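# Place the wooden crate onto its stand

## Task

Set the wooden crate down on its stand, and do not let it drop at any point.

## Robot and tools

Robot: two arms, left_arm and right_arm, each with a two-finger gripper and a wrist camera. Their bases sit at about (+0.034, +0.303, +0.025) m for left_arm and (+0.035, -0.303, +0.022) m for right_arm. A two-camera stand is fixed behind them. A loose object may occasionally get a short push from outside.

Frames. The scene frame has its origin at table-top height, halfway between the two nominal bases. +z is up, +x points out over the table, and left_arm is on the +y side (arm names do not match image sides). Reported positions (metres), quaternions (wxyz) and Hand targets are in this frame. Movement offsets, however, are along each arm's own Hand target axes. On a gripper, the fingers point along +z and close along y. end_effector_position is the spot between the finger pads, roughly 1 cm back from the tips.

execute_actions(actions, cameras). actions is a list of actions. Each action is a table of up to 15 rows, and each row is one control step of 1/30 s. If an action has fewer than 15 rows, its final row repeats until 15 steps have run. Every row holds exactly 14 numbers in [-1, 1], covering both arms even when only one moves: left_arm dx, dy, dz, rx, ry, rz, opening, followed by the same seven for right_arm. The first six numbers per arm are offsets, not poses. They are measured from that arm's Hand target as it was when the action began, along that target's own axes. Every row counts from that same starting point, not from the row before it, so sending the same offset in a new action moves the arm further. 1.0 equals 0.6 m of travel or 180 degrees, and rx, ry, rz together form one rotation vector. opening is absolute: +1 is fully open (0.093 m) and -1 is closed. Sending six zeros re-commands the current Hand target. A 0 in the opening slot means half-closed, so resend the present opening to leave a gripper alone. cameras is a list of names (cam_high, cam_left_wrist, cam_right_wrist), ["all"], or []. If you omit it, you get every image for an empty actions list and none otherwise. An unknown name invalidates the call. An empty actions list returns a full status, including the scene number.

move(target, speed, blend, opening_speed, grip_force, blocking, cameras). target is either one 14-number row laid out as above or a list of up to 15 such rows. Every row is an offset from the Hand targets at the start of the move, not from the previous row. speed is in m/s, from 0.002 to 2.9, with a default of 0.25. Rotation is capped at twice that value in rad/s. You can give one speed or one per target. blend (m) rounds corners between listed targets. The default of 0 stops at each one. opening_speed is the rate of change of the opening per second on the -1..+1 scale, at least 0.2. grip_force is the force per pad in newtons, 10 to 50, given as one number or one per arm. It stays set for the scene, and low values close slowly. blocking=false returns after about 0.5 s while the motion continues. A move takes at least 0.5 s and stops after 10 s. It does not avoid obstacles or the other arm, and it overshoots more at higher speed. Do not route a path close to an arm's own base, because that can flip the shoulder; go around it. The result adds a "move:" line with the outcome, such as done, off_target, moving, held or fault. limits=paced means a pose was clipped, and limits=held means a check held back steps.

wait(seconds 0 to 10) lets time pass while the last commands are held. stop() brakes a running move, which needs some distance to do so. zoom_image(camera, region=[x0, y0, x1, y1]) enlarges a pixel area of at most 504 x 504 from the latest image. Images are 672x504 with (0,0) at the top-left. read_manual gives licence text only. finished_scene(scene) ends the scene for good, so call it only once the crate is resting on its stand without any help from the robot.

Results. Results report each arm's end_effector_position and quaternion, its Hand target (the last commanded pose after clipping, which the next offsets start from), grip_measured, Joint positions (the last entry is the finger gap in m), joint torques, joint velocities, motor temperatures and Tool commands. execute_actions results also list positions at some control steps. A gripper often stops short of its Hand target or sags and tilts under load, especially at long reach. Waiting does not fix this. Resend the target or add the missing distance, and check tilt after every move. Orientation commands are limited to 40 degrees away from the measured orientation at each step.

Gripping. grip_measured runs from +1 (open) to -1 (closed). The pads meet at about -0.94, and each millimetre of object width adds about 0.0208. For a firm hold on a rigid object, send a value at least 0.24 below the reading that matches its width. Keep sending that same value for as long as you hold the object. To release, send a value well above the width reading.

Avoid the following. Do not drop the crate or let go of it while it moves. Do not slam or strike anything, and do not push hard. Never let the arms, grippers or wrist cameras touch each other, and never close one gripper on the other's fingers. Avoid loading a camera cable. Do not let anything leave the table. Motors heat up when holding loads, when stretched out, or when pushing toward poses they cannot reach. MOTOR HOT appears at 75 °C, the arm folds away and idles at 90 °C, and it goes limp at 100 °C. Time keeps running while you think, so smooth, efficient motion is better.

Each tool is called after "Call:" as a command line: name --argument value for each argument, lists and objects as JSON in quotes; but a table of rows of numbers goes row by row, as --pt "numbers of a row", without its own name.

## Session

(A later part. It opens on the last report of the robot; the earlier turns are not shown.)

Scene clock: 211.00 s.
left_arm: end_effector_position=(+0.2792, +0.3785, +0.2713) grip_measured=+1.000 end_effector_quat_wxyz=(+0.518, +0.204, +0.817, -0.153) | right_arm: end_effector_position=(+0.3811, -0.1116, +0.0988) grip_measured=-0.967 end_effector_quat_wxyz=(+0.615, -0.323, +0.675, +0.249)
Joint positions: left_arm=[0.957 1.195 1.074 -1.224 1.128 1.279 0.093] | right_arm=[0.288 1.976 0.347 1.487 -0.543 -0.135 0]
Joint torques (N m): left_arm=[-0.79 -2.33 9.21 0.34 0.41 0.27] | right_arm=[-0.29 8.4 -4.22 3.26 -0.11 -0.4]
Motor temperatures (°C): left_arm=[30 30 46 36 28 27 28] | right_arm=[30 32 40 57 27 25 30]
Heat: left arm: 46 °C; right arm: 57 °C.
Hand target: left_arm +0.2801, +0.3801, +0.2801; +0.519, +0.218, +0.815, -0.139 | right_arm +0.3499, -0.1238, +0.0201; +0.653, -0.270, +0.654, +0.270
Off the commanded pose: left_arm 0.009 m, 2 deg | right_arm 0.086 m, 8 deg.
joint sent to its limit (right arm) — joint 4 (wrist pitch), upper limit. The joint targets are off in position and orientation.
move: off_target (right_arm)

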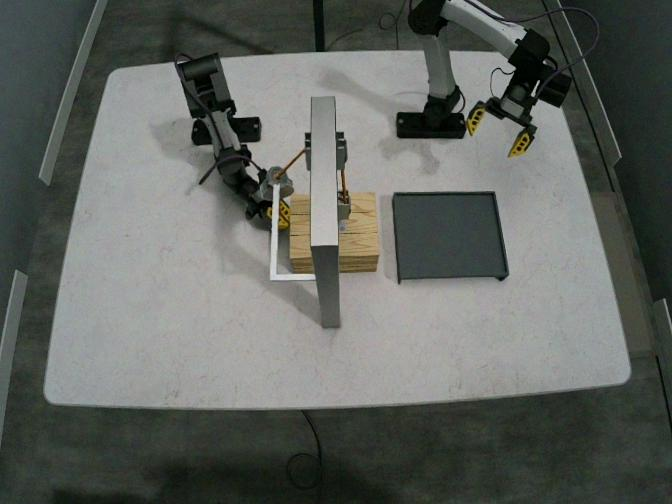

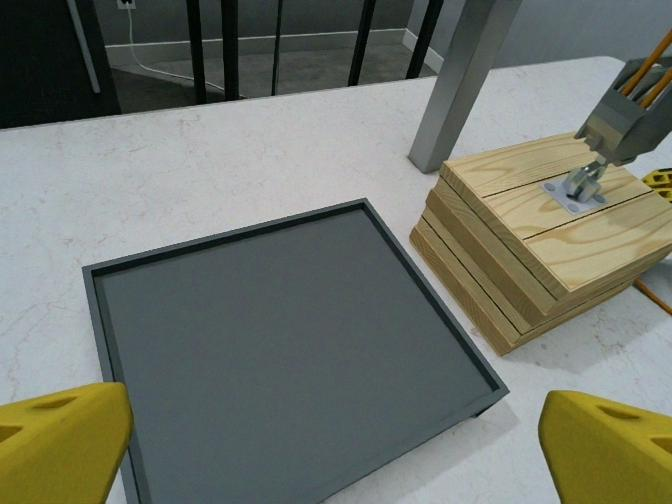

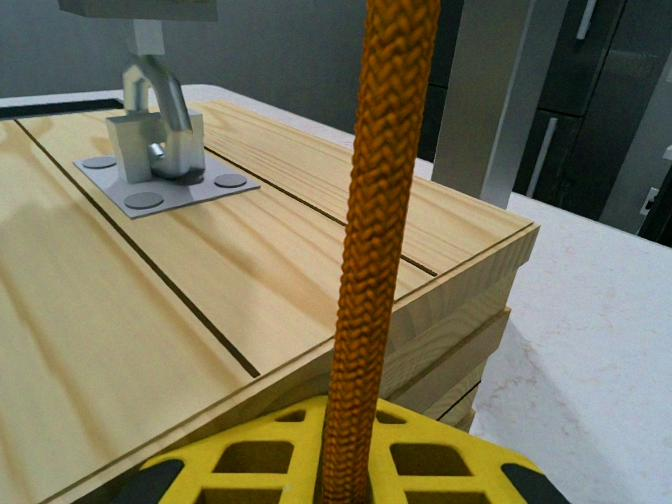

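Call:
move --target '[0,0,0,0,0,0,1,-0.1333,0,-0.03,0,0,0,-1]' --speed 0.1 --cameras '["all"]'

Call:
zoom_image --camera "cam_high" --region '[235, 90, 405, 290]'

Scene clock: 238.70 s.
left_arm: end_effector_position=(+0.2792, +0.3785, +0.2713) grip_measured=+1.000 end_effector_quat_wxyz=(+0.518, +0.204, +0.817, -0.153) | right_arm: end_effector_position=(+0.3511, -0.1278, +0.1110) grip_measured=-0.967 end_effector_quat_wxyz=(+0.610, -0.300, +0.686, +0.259)
Joint positions: left_arm=[0.957 1.195 1.074 -1.224 1.128 1.279 0.093] | right_arm=[0.265 1.837 0.208 1.487 -0.55 -0.086 0]
Joint torques (N m): left_arm=[-0.79 -2.35 9.2 0.34 0.41 0.27] | right_arm=[-0.72 -1.95 -1.25 3.27 -0.24 -0.09]
Motor temperatures (°C): left_arm=[30 30 47 35 28 27 28] | right_arm=[30 35 40 62 27 25 31]
Heat: left arm: 47 °C; right arm: 62 °C.
Hand target: left_arm +0.2801, +0.3801, +0.2801; +0.519, +0.218, +0.815, -0.139 | right_arm +0.3372, -0.1365, +0.1001; +0.653, -0.270, +0.654, +0.270
Off the commanded pose: left_arm 0.009 m, 2 deg | right_arm 0.020 m, 7 deg.
joint sent to its limit (right arm) — joint 4 (wrist pitch), upper limit. The joint targets are off in orientation, not in position.
move: off_target (right_arm)

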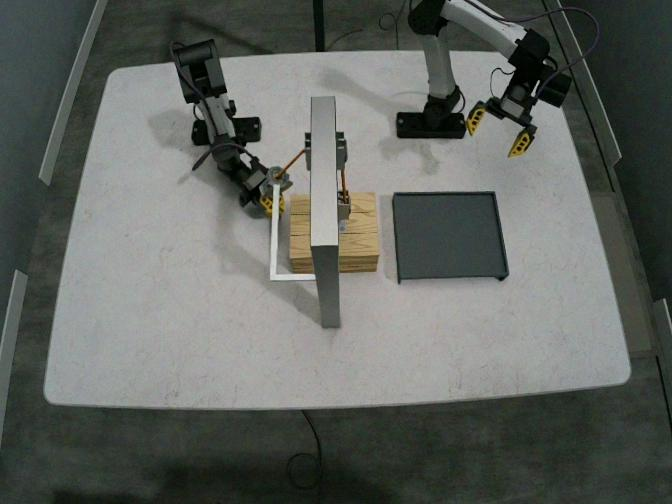

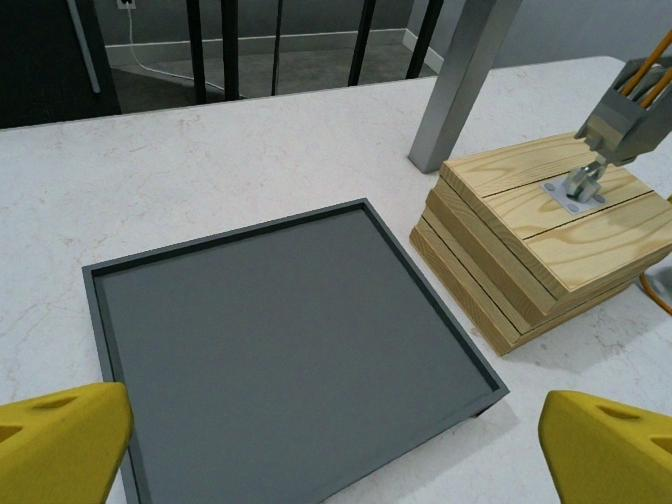

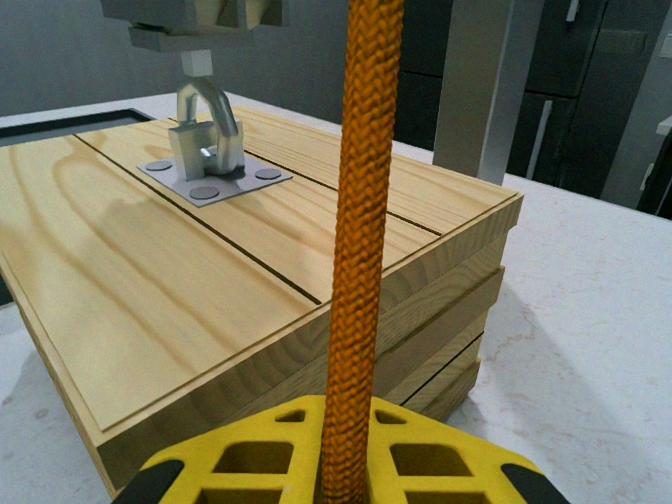

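Scaled by 2.520 from the camera's 672x504 image, which has a finer 960x720 frame.

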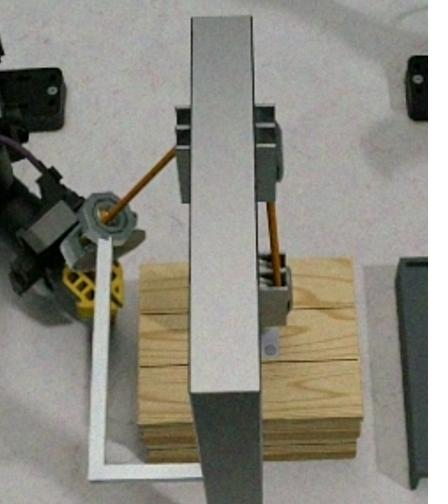

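Call:
move --target '[0,0,0,0,0,0,1,-0.1,-0.1076,-0.0775,-0.0556,0.0278,-0.0024,-1]' --speed 0.12 --cameras '["all"]'

Scene clock: 253.87 s.
left_arm: end_effector_position=(+0.2792, +0.3785, +0.2713) grip_measured=+1.000 end_effector_quat_wxyz=(+0.518, +0.204, +0.817, -0.153) | right_arm: end_effector_position=(+0.3426, -0.2064, +0.1609) grip_measured=-0.967 end_effector_quat_wxyz=(+0.601, -0.350, +0.641, +0.325)
Joint positions: left_arm=[0.957 1.195 1.074 -1.224 1.128 1.279 0.093] | right_arm=[-0.198 1.547 0.298 1.065 -1.194 -0.175 0]
Joint torques (N m): left_arm=[-0.79 -2.35 9.2 0.34 0.41 0.27] | right_arm=[-1.11 -4.63 5.75 1.31 -0.07 -0.26]
Motor temperatures (°C): left_arm=[30 30 47 35 28 27 28] | right_arm=[30 34 38 62 27 25 31]
Heat: left arm: 47 °C; right arm: 62 °C.
Hand target: left_arm +0.2801, +0.3801, +0.2801; +0.519, +0.218, +0.815, -0.139 | right_arm +0.3499, -0.2151, +0.1601; +0.599, -0.340, +0.654, +0.312
Off the commanded pose: left_arm 0.009 m, 2 deg | right_arm 0.011 m, 2 deg.
move: off_target (right_arm)

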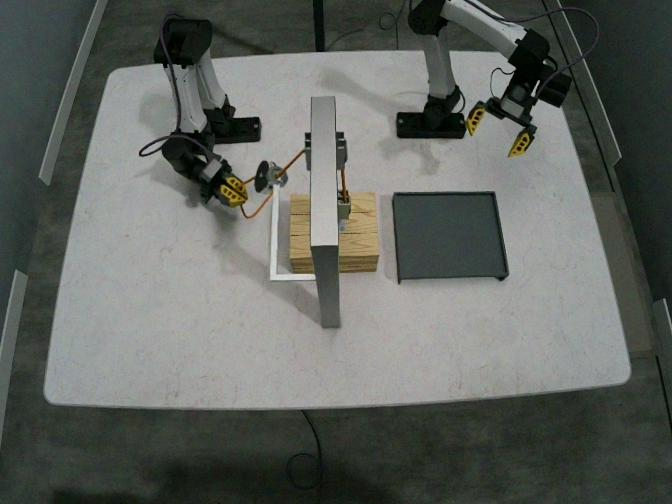

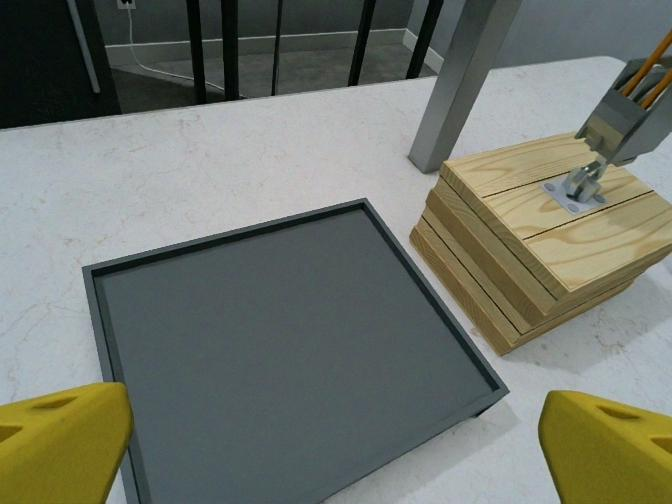

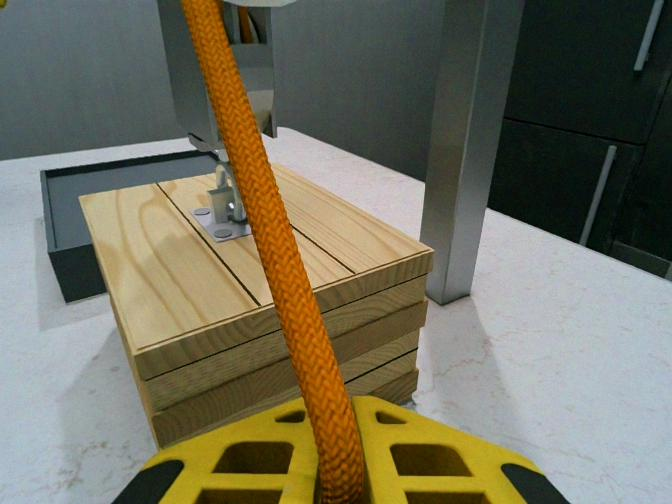

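Call:
move --target '[0,0,0,0,0,0,1,0.1138,-0.1032,-0.1525,0.0556,0.0167,0.0007,-1]' --speed 0.1 --cameras '["all"]'

Call:
zoom_image --camera "cam_high" --region '[215, 90, 405, 290]'

Scene clock: 259.67 s.
left_arm: end_effector_position=(+0.2792, +0.3785, +0.2713) grip_measured=+1.000 end_effector_quat_wxyz=(+0.518, +0.204, +0.817, -0.153) | right_arm: end_effector_position=(+0.3283, -0.2835, +0.1370) grip_measured=-0.967 end_effector_quat_wxyz=(+0.651, -0.401, +0.584, +0.273)
Joint positions: left_arm=[0.957 1.195 1.074 -1.224 1.128 1.279 0.093] | right_arm=[-0.539 1.869 0.318 1.464 -1.542 -0.292 0]
Joint torques (N m): left_arm=[-0.79 -2.35 9.18 0.34 0.41 0.27] | right_arm=[-8.5 1.57 1.32 0.58 0.99 -0.01]
Motor temperatures (°C): left_arm=[30 30 47 35 28 27 28] | right_arm=[31 33 38 58 27 25 31]
Heat: left arm: 47 °C; right arm: 58 °C.
Hand target: left_arm +0.2801, +0.3801, +0.2801; +0.519, +0.218, +0.815, -0.139 | right_arm +0.3448, -0.3301, +0.1000; +0.609, -0.294, +0.695, +0.245
Off the commanded pose: left_arm 0.009 m, 2 deg | right_arm 0.062 m, 19 deg.
move: off_target (right_arm)

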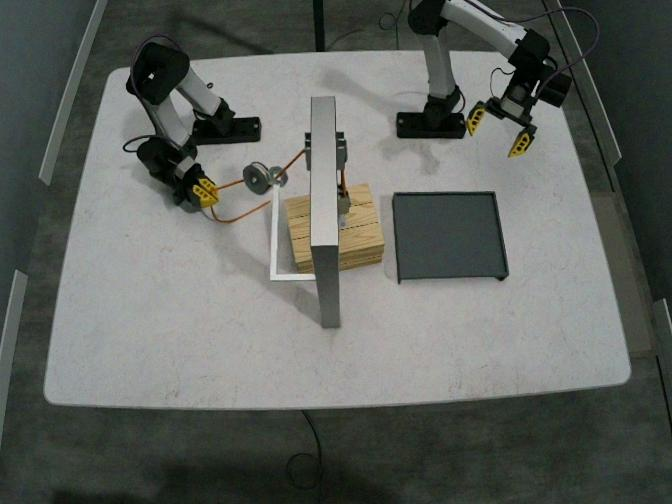

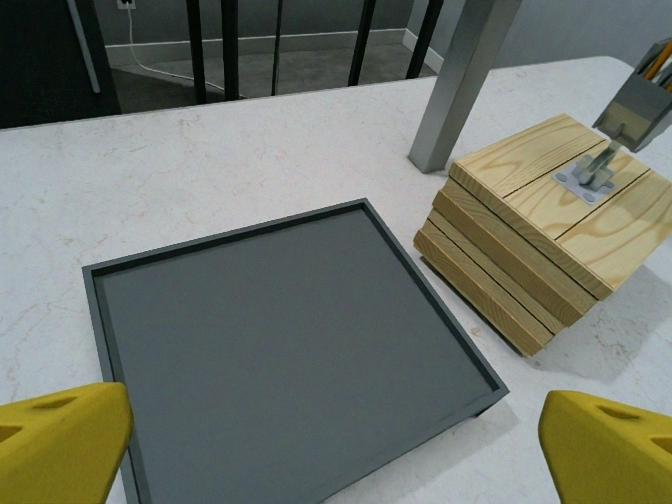

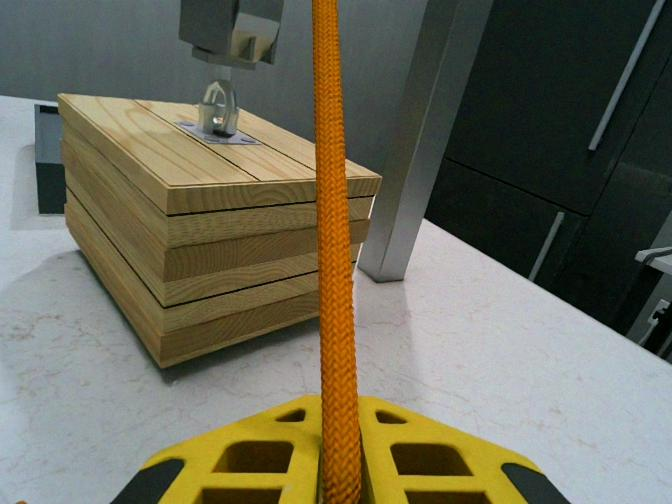

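Scaled by 2.520 from the camera's 672x504 image, which has a finer 960x720 frame.

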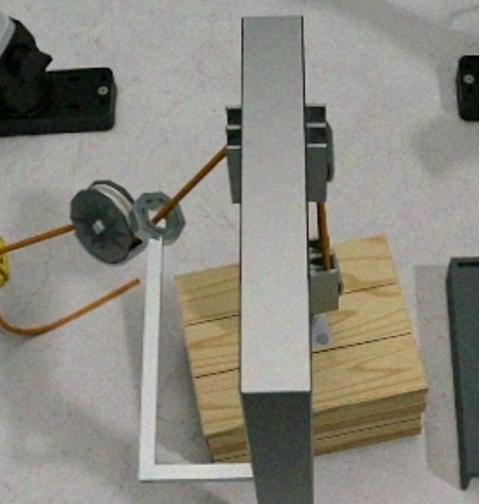

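Call:
move --target '[0,0,0,0,0,0,1,-0.092,0.0918,0.0563,0,0,0,-1]' --speed 0.06 --cameras '["all"]'

Call:
zoom_image --camera "cam_high" --region '[215, 90, 405, 290]'

Scene clock: 271.63 s.
left_arm: end_effector_position=(+0.2792, +0.3785, +0.2713) grip_measured=+1.000 end_effector_quat_wxyz=(+0.518, +0.204, +0.817, -0.153) | right_arm: end_effector_position=(+0.3234, -0.2469, +0.1668) grip_measured=-0.967 end_effector_quat_wxyz=(+0.633, -0.339, +0.645, +0.261)
Joint positions: left_arm=[0.957 1.195 1.074 -1.224 1.128 1.279 0.093] | right_arm=[-0.379 1.39 0.215 0.975 -1.254 -0.284 0]
Joint torques (N m): left_arm=[-0.79 -2.35 9.2 0.34 0.41 0.27] | right_arm=[-1.11 -2.28 4.52 0.72 0.53 -0.32]
Motor temperatures (°C): left_arm=[30 30 47 34 28 27 28] | right_arm=[32 33 38 52 28 25 31]
Heat: left arm: 47 °C; right arm: 52 °C.
Hand target: left_arm +0.2801, +0.3801, +0.2801; +0.519, +0.218, +0.815, -0.139 | right_arm +0.3343, -0.2615, +0.1491; +0.609, -0.294, +0.695, +0.245
Off the commanded pose: left_arm 0.009 m, 2 deg | right_arm 0.025 m, 8 deg.
move: off_target (right_arm)

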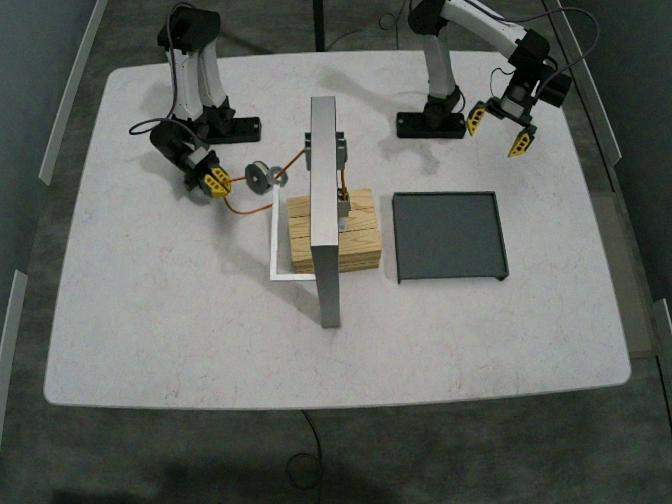

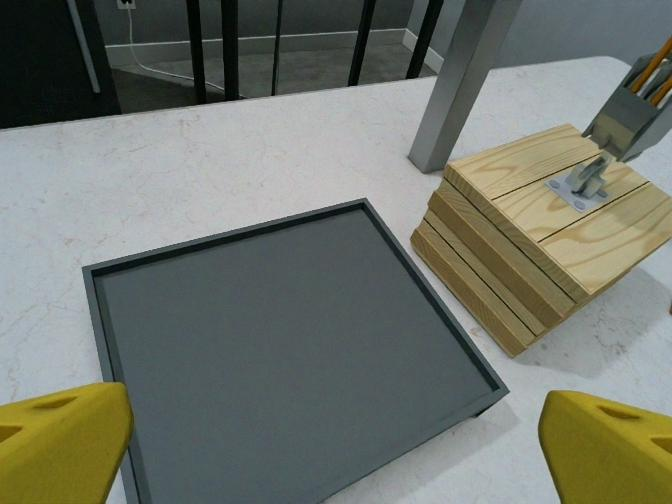

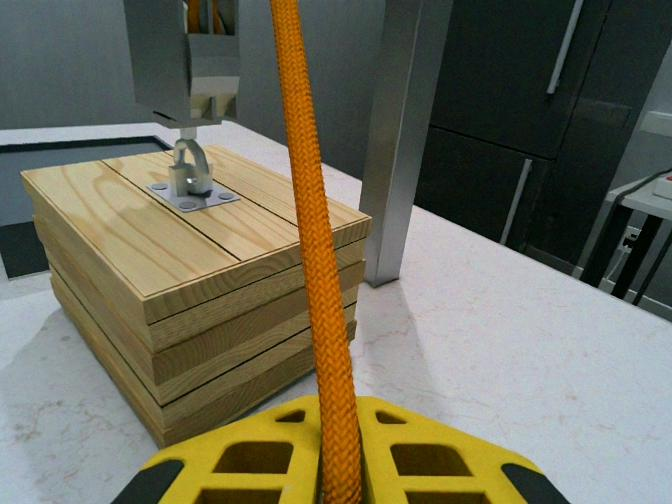

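Scaled by 2.520 from the camera's 672x504 image, which has a finer 960x720 frame.

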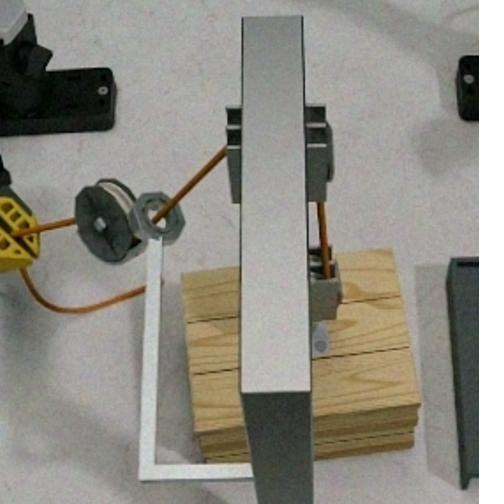

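Call:
move --target '[0,0,0,0,0,0,1,-0.0333,0.0667,0.05,0,0,0,-1]' --speed 0.06 --cameras '["all"]'

Call:
zoom_image --camera "cam_high" --region '[215, 90, 405, 290]'

Scene clock: 276.20 s.
left_arm: end_effector_position=(+0.2792, +0.3785, +0.2713) grip_measured=+1.000 end_effector_quat_wxyz=(+0.518, +0.204, +0.817, -0.153) | right_arm: end_effector_position=(+0.3284, -0.2089, +0.1658) grip_measured=-0.967 end_effector_quat_wxyz=(+0.614, -0.303, +0.686, +0.246)
Joint positions: left_arm=[0.957 1.195 1.074 -1.224 1.128 1.279 0.093] | right_arm=[-0.139 1.228 0.183 0.835 -0.93 -0.203 0]
Joint torques (N m): left_arm=[-0.79 -2.33 9.2 0.34 0.41 0.27] | right_arm=[0.66 -3.25 5.16 1.85 0 -0.02]
Heat: left arm: 47 °C; right arm: 51 °C.
Hand target: left_arm +0.2801, +0.3801, +0.2801; +0.519, +0.218, +0.815, -0.139 | right_arm +0.3288, -0.2101, +0.1640; +0.609, -0.294, +0.695, +0.245
Off the commanded pose: left_arm 0.009 m, 2 deg | right_arm 0.002 m, 2 deg.
move: done

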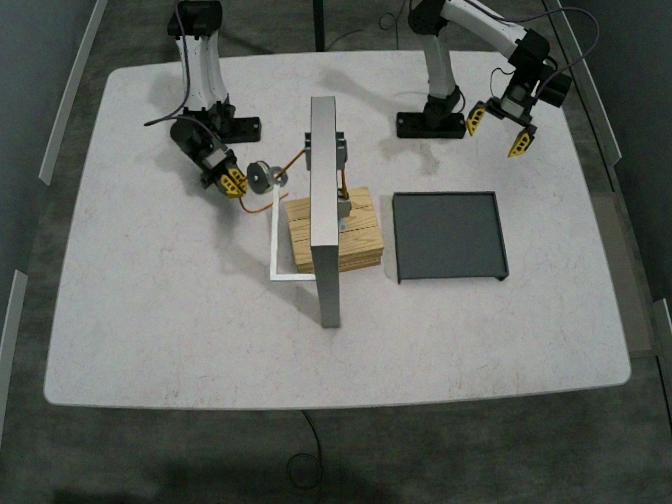

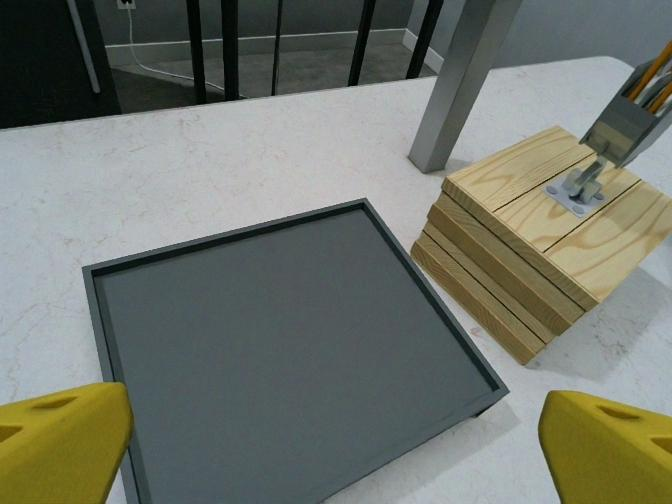

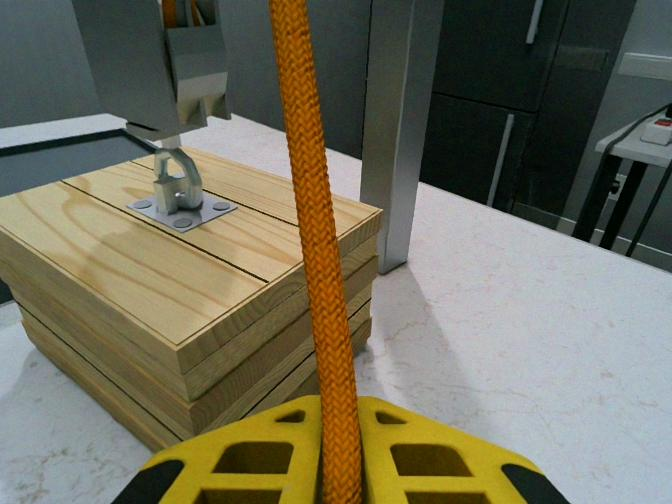

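Scaled by 2.520 from the camera's 672x504 image, which has a finer 960x720 frame.

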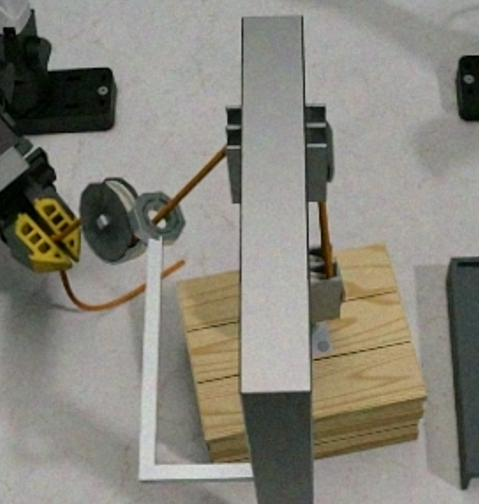

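Call:
zoom_image --camera "cam_left_wrist" --region '[380, 50, 672, 400]'

Call:
wait --seconds 0.5 --cameras '["all"]'

Scaled by 1.440 from the camera's 672x504 image, which has a finer 960x720 frame.

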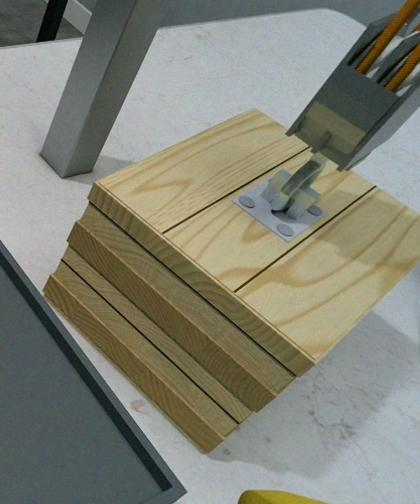

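Scene clock: 278.77 s.
left_arm: end_effector_position=(+0.2792, +0.3785, +0.2713) grip_measured=+1.000 end_effector_quat_wxyz=(+0.518, +0.204, +0.817, -0.153) | right_arm: end_effector_position=(+0.3284, -0.2089, +0.1658) grip_measured=-0.967 end_effector_quat_wxyz=(+0.614, -0.303, +0.686, +0.246)
Joint positions: left_arm=[0.957 1.195 1.074 -1.224 1.128 1.279 0.093] | right_arm=[-0.139 1.228 0.183 0.835 -0.93 -0.203 0]
Joint torques (N m): left_arm=[-0.79 -2.35 9.2 0.34 0.41 0.27] | right_arm=[0.66 -3.22 5.27 1.83 0 0.01]
Heat: left arm: 47 °C; right arm: 52 °C.
Hand target: left_arm +0.2801, +0.3801, +0.2801; +0.519, +0.218, +0.815, -0.139 | right_arm +0.3288, -0.2101, +0.1640; +0.609, -0.294, +0.695, +0.245
Tool commands: left_gripper/opening=+1.0 right_gripper/opening=-1.0
Off the commanded pose: left_arm 0.009 m, 2 deg | right_arm 0.002 m, 2 deg.
wait: 0.50 s; at rest from the start

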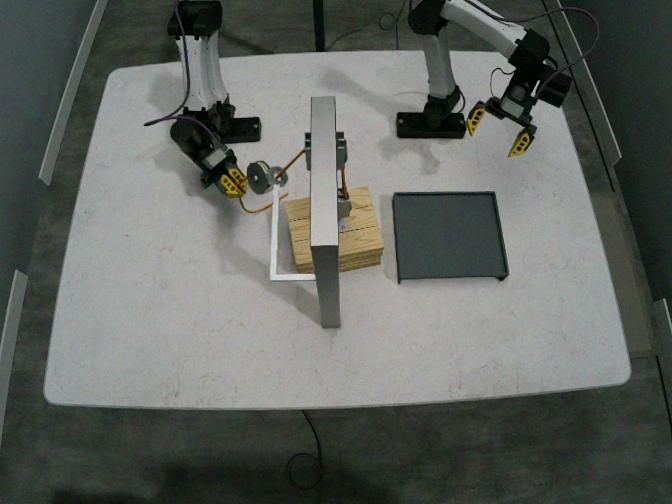

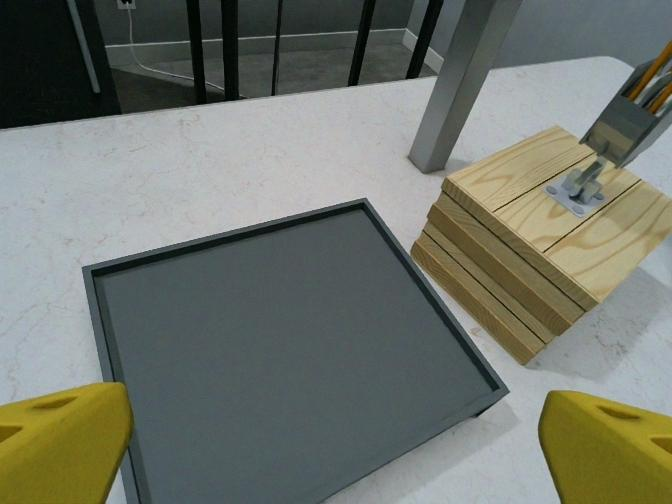

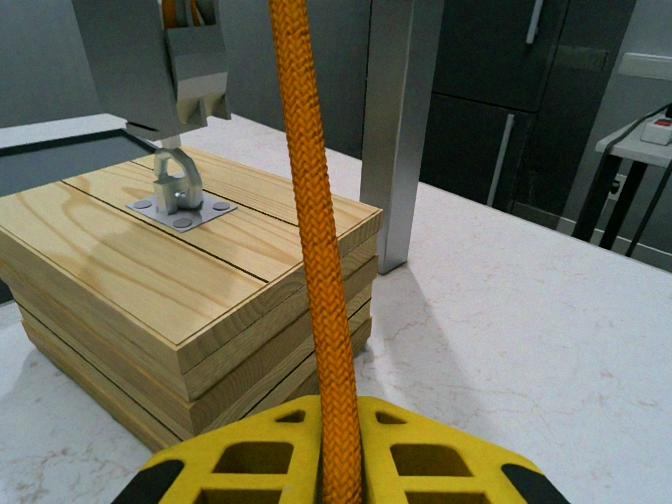

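Call:
move --target '[0.116, 0.3143, 0.0667, -0.2706, 0.276, -0.6537, 1, 0,0,0,0,0,0,-1]' --speed 0.6 --cameras '["all"]'

Scene clock: 352.13 s.
left_arm: end_effector_position=(+0.3817, +0.5389, +0.1913) grip_measured=+1.000 end_effector_quat_wxyz=(-0.014, +0.707, -0.692, +0.145) | right_arm: end_effector_position=(+0.3284, -0.2089, +0.1658) grip_measured=-0.967 end_effector_quat_wxyz=(+0.614, -0.303, +0.686, +0.246)
Joint positions: left_arm=[0.733 2.131 2.149 -1.534 0.287 -0.891 0.093] | right_arm=[-0.139 1.228 0.183 0.835 -0.93 -0.203 0]
Joint torques (N m): left_arm=[-0.01 -9.48 8.62 0.02 0.07 0.03] | right_arm=[0.59 -3.29 5.19 1.85 -0.01 -0.02]
Heat: left arm: 48 °C; right arm: 51 °C.
Hand target: left_arm +0.3802, +0.5400, +0.2000; +0.123, +0.696, -0.697, +0.123 | right_arm +0.3288, -0.2101, +0.1640; +0.609, -0.294, +0.695, +0.245
Off the commanded pose: left_arm 0.009 m, 16 deg | right_arm 0.002 m, 2 deg.
joint sent to its limit (left arm) — joint 4 (wrist pitch), lower limit. The joint targets are off in position and orientation.
move: off_target (left_arm)

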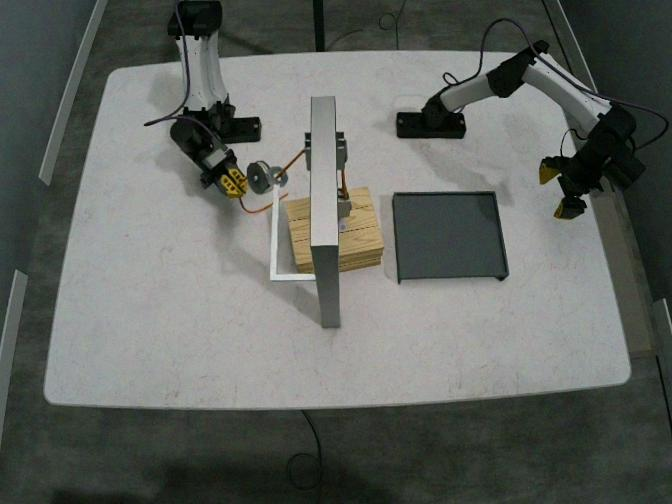

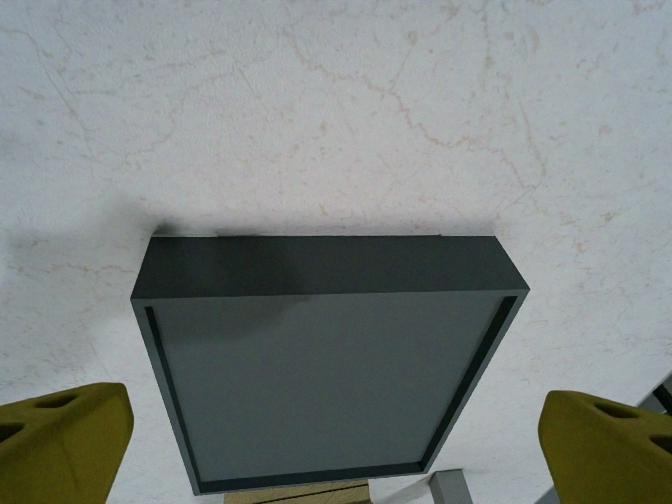

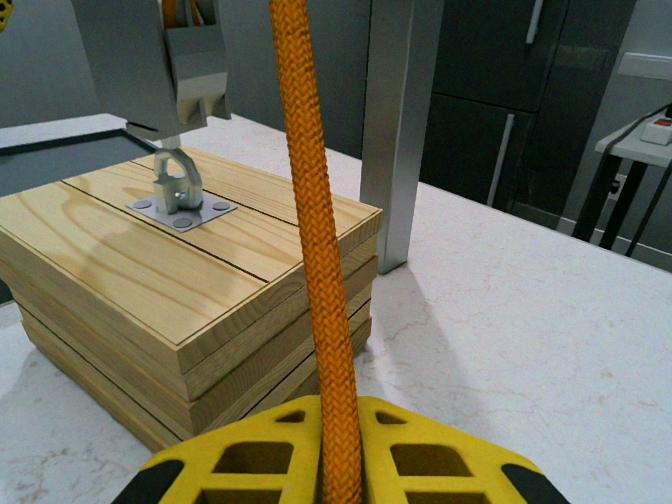

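Call:
move --target '[-0.062, 0, 0.2435, 0, 0, 0, 1, 0,0,0,0,0,0,-1]' --speed 0.3 --cameras '["all"]'

Scene clock: 366.43 s.
left_arm: end_effector_position=(+0.3764, +0.5207, +0.0438) grip_measured=+1.000 end_effector_quat_wxyz=(+0.139, +0.699, -0.690, +0.128) | right_arm: end_effector_position=(+0.3284, -0.2089, +0.1658) grip_measured=-0.967 end_effector_quat_wxyz=(+0.614, -0.303, +0.686, +0.246)
Joint positions: left_arm=[0.706 2.397 1.977 -1.407 0.283 -0.864 0.093] | right_arm=[-0.139 1.228 0.183 0.835 -0.93 -0.203 0]
Joint torques (N m): left_arm=[-0.64 -11.99 6.08 -0.16 -0.05 0.17] | right_arm=[0.69 -3.23 5.29 1.83 -0.01 -0.02]
Heat: left arm: 47 °C; right arm: 51 °C.
Hand target: left_arm +0.3802, +0.5249, +0.0500; +0.123, +0.696, -0.697, +0.123 | right_arm +0.3288, -0.2101, +0.1640; +0.609, -0.294, +0.695, +0.245
Off the commanded pose: left_arm 0.008 m, 2 deg | right_arm 0.002 m, 2 deg.
move: done

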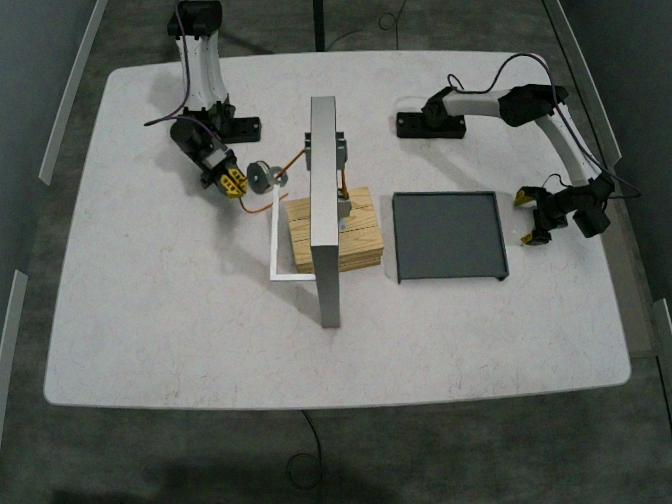

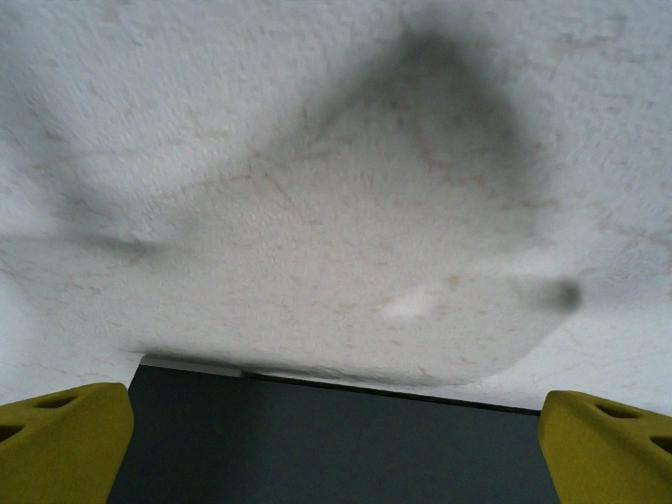

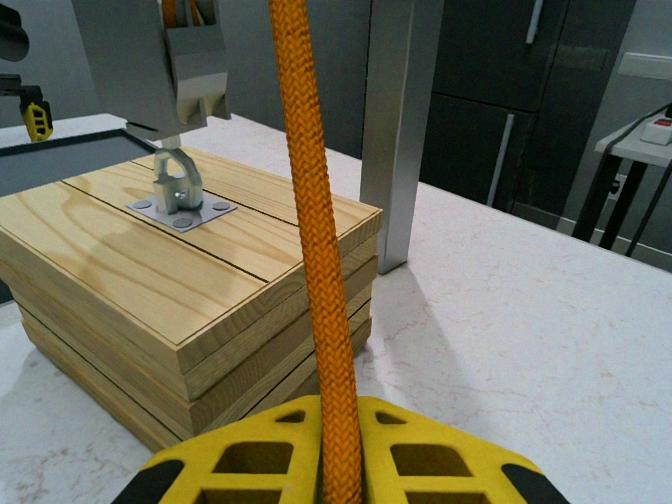

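Call:
move --target '[0, -0.095, 0, 0, 0, 0, 1, 0.0963, -0.1838, -0.1578, 0.0275, 0, 0.0039, -1]' --speed 0.12 --cameras '["all"]'

Scene clock: 381.03 s.
left_arm: end_effector_position=(+0.4366, +0.5272, +0.0431) grip_measured=+1.000 end_effector_quat_wxyz=(+0.110, +0.694, -0.701, +0.125) | right_arm: end_effector_position=(+0.3198, -0.3087, +0.1504) grip_measured=-0.967 end_effector_quat_wxyz=(+0.661, -0.376, +0.598, +0.253)
Joint positions: left_arm=[0.633 2.615 2.391 -1.528 0.283 -0.925 0.093] | right_arm=[-0.648 1.786 0.303 1.43 -1.58 -0.249 0]
Joint torques (N m): left_arm=[-0.68 -11.7 8.27 -0.42 0.11 0.01] | right_arm=[-9.14 0.44 2.24 0.44 1.04 0.04]
Motor temperatures (°C): left_arm=[30 40 46 33 28 27 28] | right_arm=[31 32 40 49 27 25 32]
Heat: left arm: 46 °C; right arm: 49 °C.
Hand target: left_arm +0.4372, +0.5249, +0.0500; +0.123, +0.696, -0.697, +0.123 | right_arm +0.3354, -0.3605, +0.1218; +0.619, -0.263, +0.707, +0.219
Off the commanded pose: left_arm 0.007 m, 2 deg | right_arm 0.061 m, 19 deg.
joint sent to its limit (left arm) — joint 4 (wrist pitch), lower limit. The joint targets are off in position, not in orientation.
move: off_target (right_arm)

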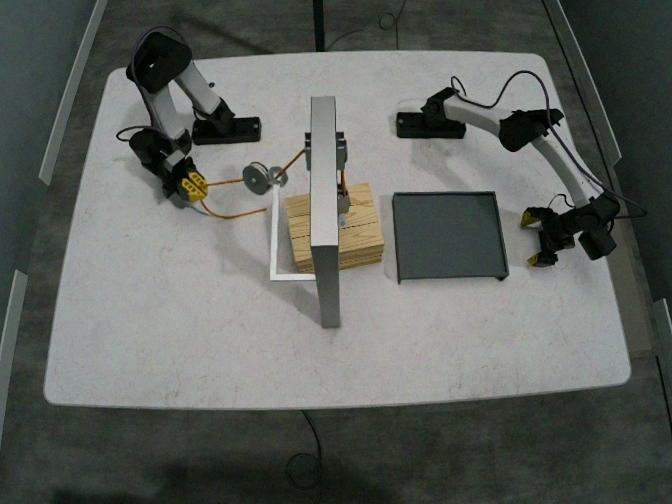

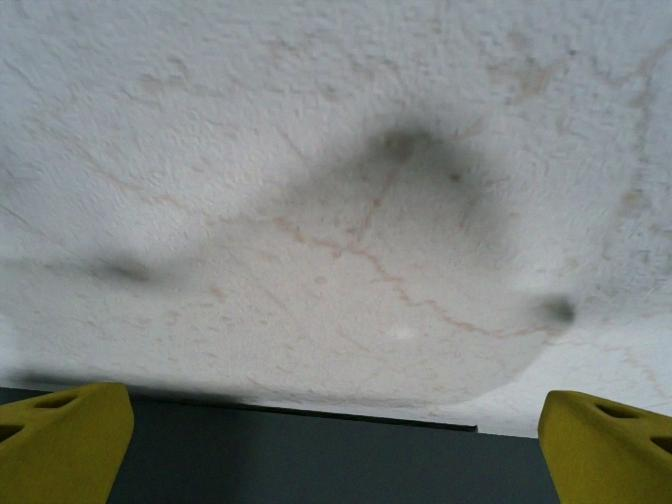

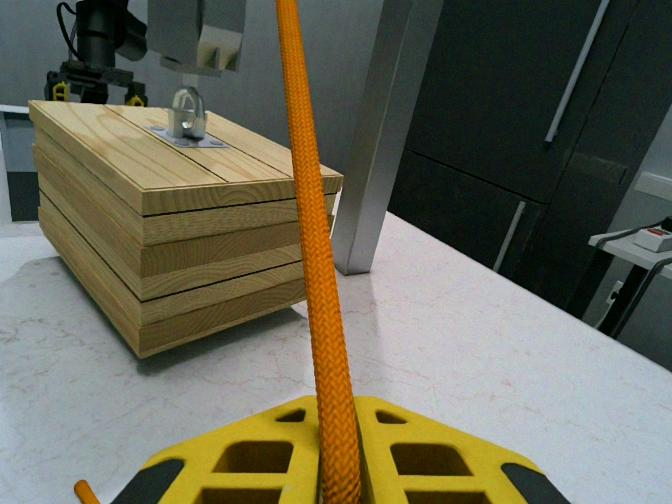

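Call:
move --target '[0, 0.045, 0, 0, 0, 0, 1, 0.0493, -0.1405, -0.112, 0.055, 0, 0.0077, -1]' --speed 0.12 --cameras '["all"]'

Scene clock: 395.23 s.
left_arm: end_effector_position=(+0.4061, +0.5195, +0.0277) grip_measured=+1.000 end_effector_quat_wxyz=(+0.153, +0.697, -0.691, +0.120) | right_arm: end_effector_position=(+0.3356, -0.4082, +0.1143) grip_measured=-0.967 end_effector_quat_wxyz=(+0.673, -0.260, +0.657, +0.219)
Joint positions: left_arm=[0.66 2.562 2.209 -1.492 0.283 -0.904 0.093] | right_arm=[-0.889 2.056 0.47 1.467 -1.585 -0.181 0]
Joint torques (N m): left_arm=[0.17 -16.8 4.7 -0.21 0.03 0.16] | right_arm=[-9.8 -1.47 7.09 1.41 0.34 0.28]
Motor temperatures (°C): left_arm=[30 45 46 32 28 27 28] | right_arm=[34 31 39 47 28 25 32]
Heat: left arm: 46 °C; right arm: 47 °C.
Hand target: left_arm +0.4102, +0.5249, +0.0500; +0.123, +0.696, -0.697, +0.123 | right_arm +0.3357, -0.4707, +0.1031; +0.637, -0.200, +0.726, +0.164
Off the commanded pose: left_arm 0.023 m, 4 deg | right_arm 0.064 m, 13 deg.
move: off_target (left_arm, right_arm)

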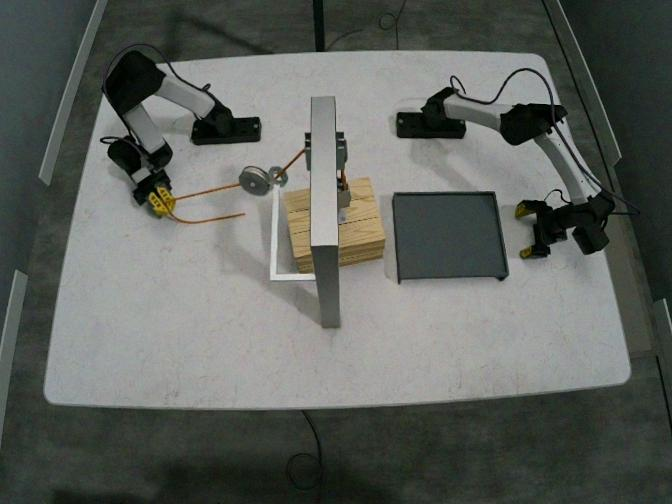

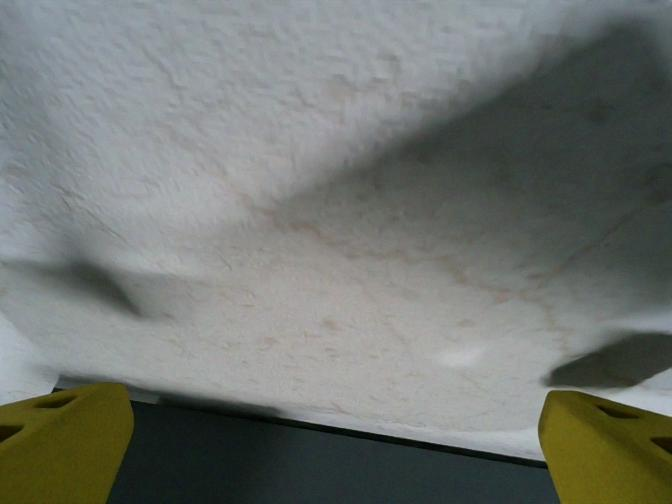

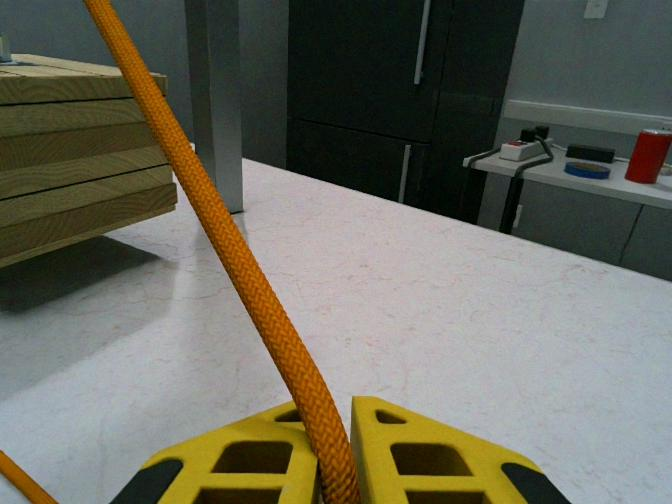

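Call:
move --target '[0.0068, 0, -0.0188, 0, 0, 0, 1, 0.0331, -0.1443, -0.0795, 0.0825, 0, 0.0116, -1]' --speed 0.12 --cameras '["all"]'

Scene clock: 409.33 s.
left_arm: end_effector_position=(+0.4070, +0.5193, +0.0302) grip_measured=+1.000 end_effector_quat_wxyz=(+0.150, +0.696, -0.692, +0.121) | right_arm: end_effector_position=(+0.3358, -0.4862, +0.1032) grip_measured=-0.967 end_effector_quat_wxyz=(+0.687, -0.205, +0.676, +0.169)
Joint positions: left_arm=[0.658 2.555 2.209 -1.492 0.283 -0.904 0.093] | right_arm=[-1.041 2.179 0.636 1.467 -1.582 -0.129 0]
Joint torques (N m): left_arm=[-0.08 -16.87 7.71 -0.56 0.04 0.16] | right_arm=[-9.84 -3.19 8.43 1.31 1.32 0.37]
Motor temperatures (°C): left_arm=[29 54 44 32 28 27 28] | right_arm=[37 31 40 47 28 25 32]
Heat: left arm: 54 °C; right arm: 47 °C.
Hand target: left_arm +0.4102, +0.5250, +0.0620; +0.123, +0.696, -0.697, +0.123 | right_arm +0.3359, -0.5709, +0.0913; +0.654, -0.103, +0.745, +0.081
Off the commanded pose: left_arm 0.032 m, 3 deg | right_arm 0.086 m, 18 deg.
move: off_target (left_arm, right_arm)

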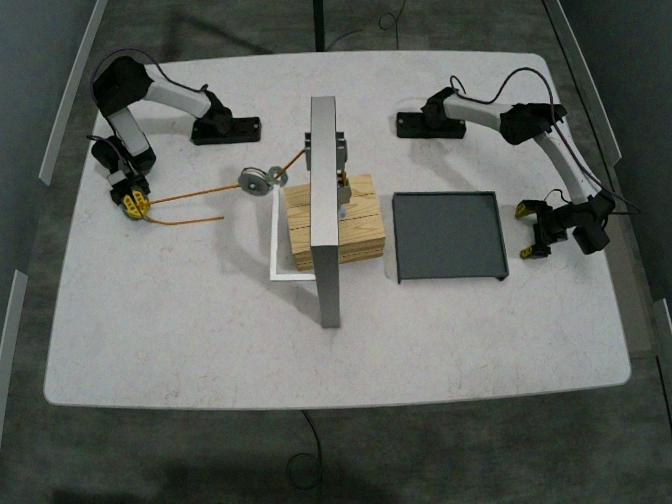

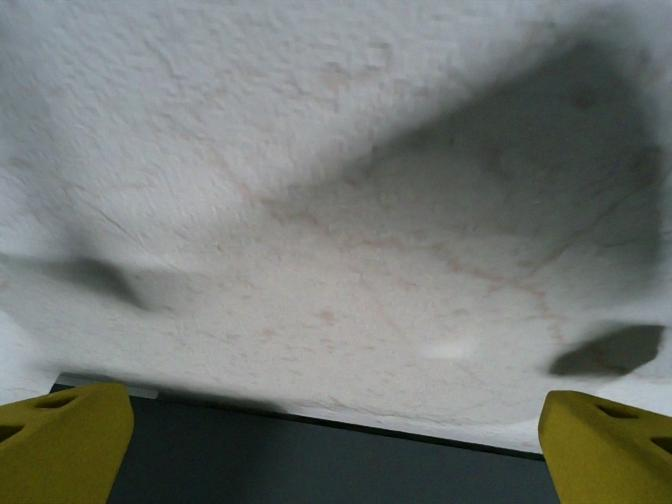

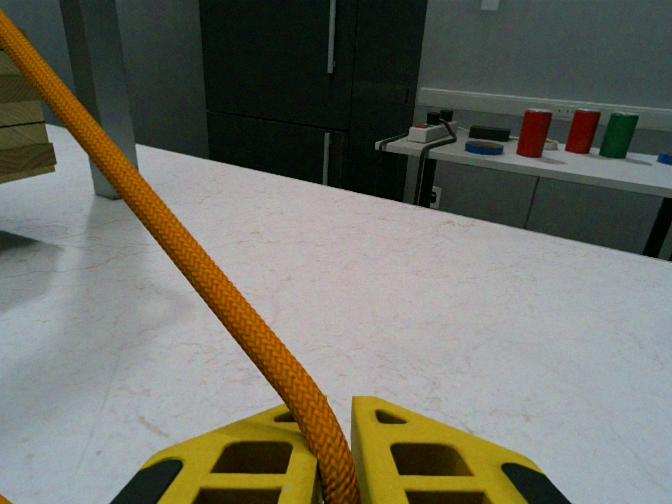

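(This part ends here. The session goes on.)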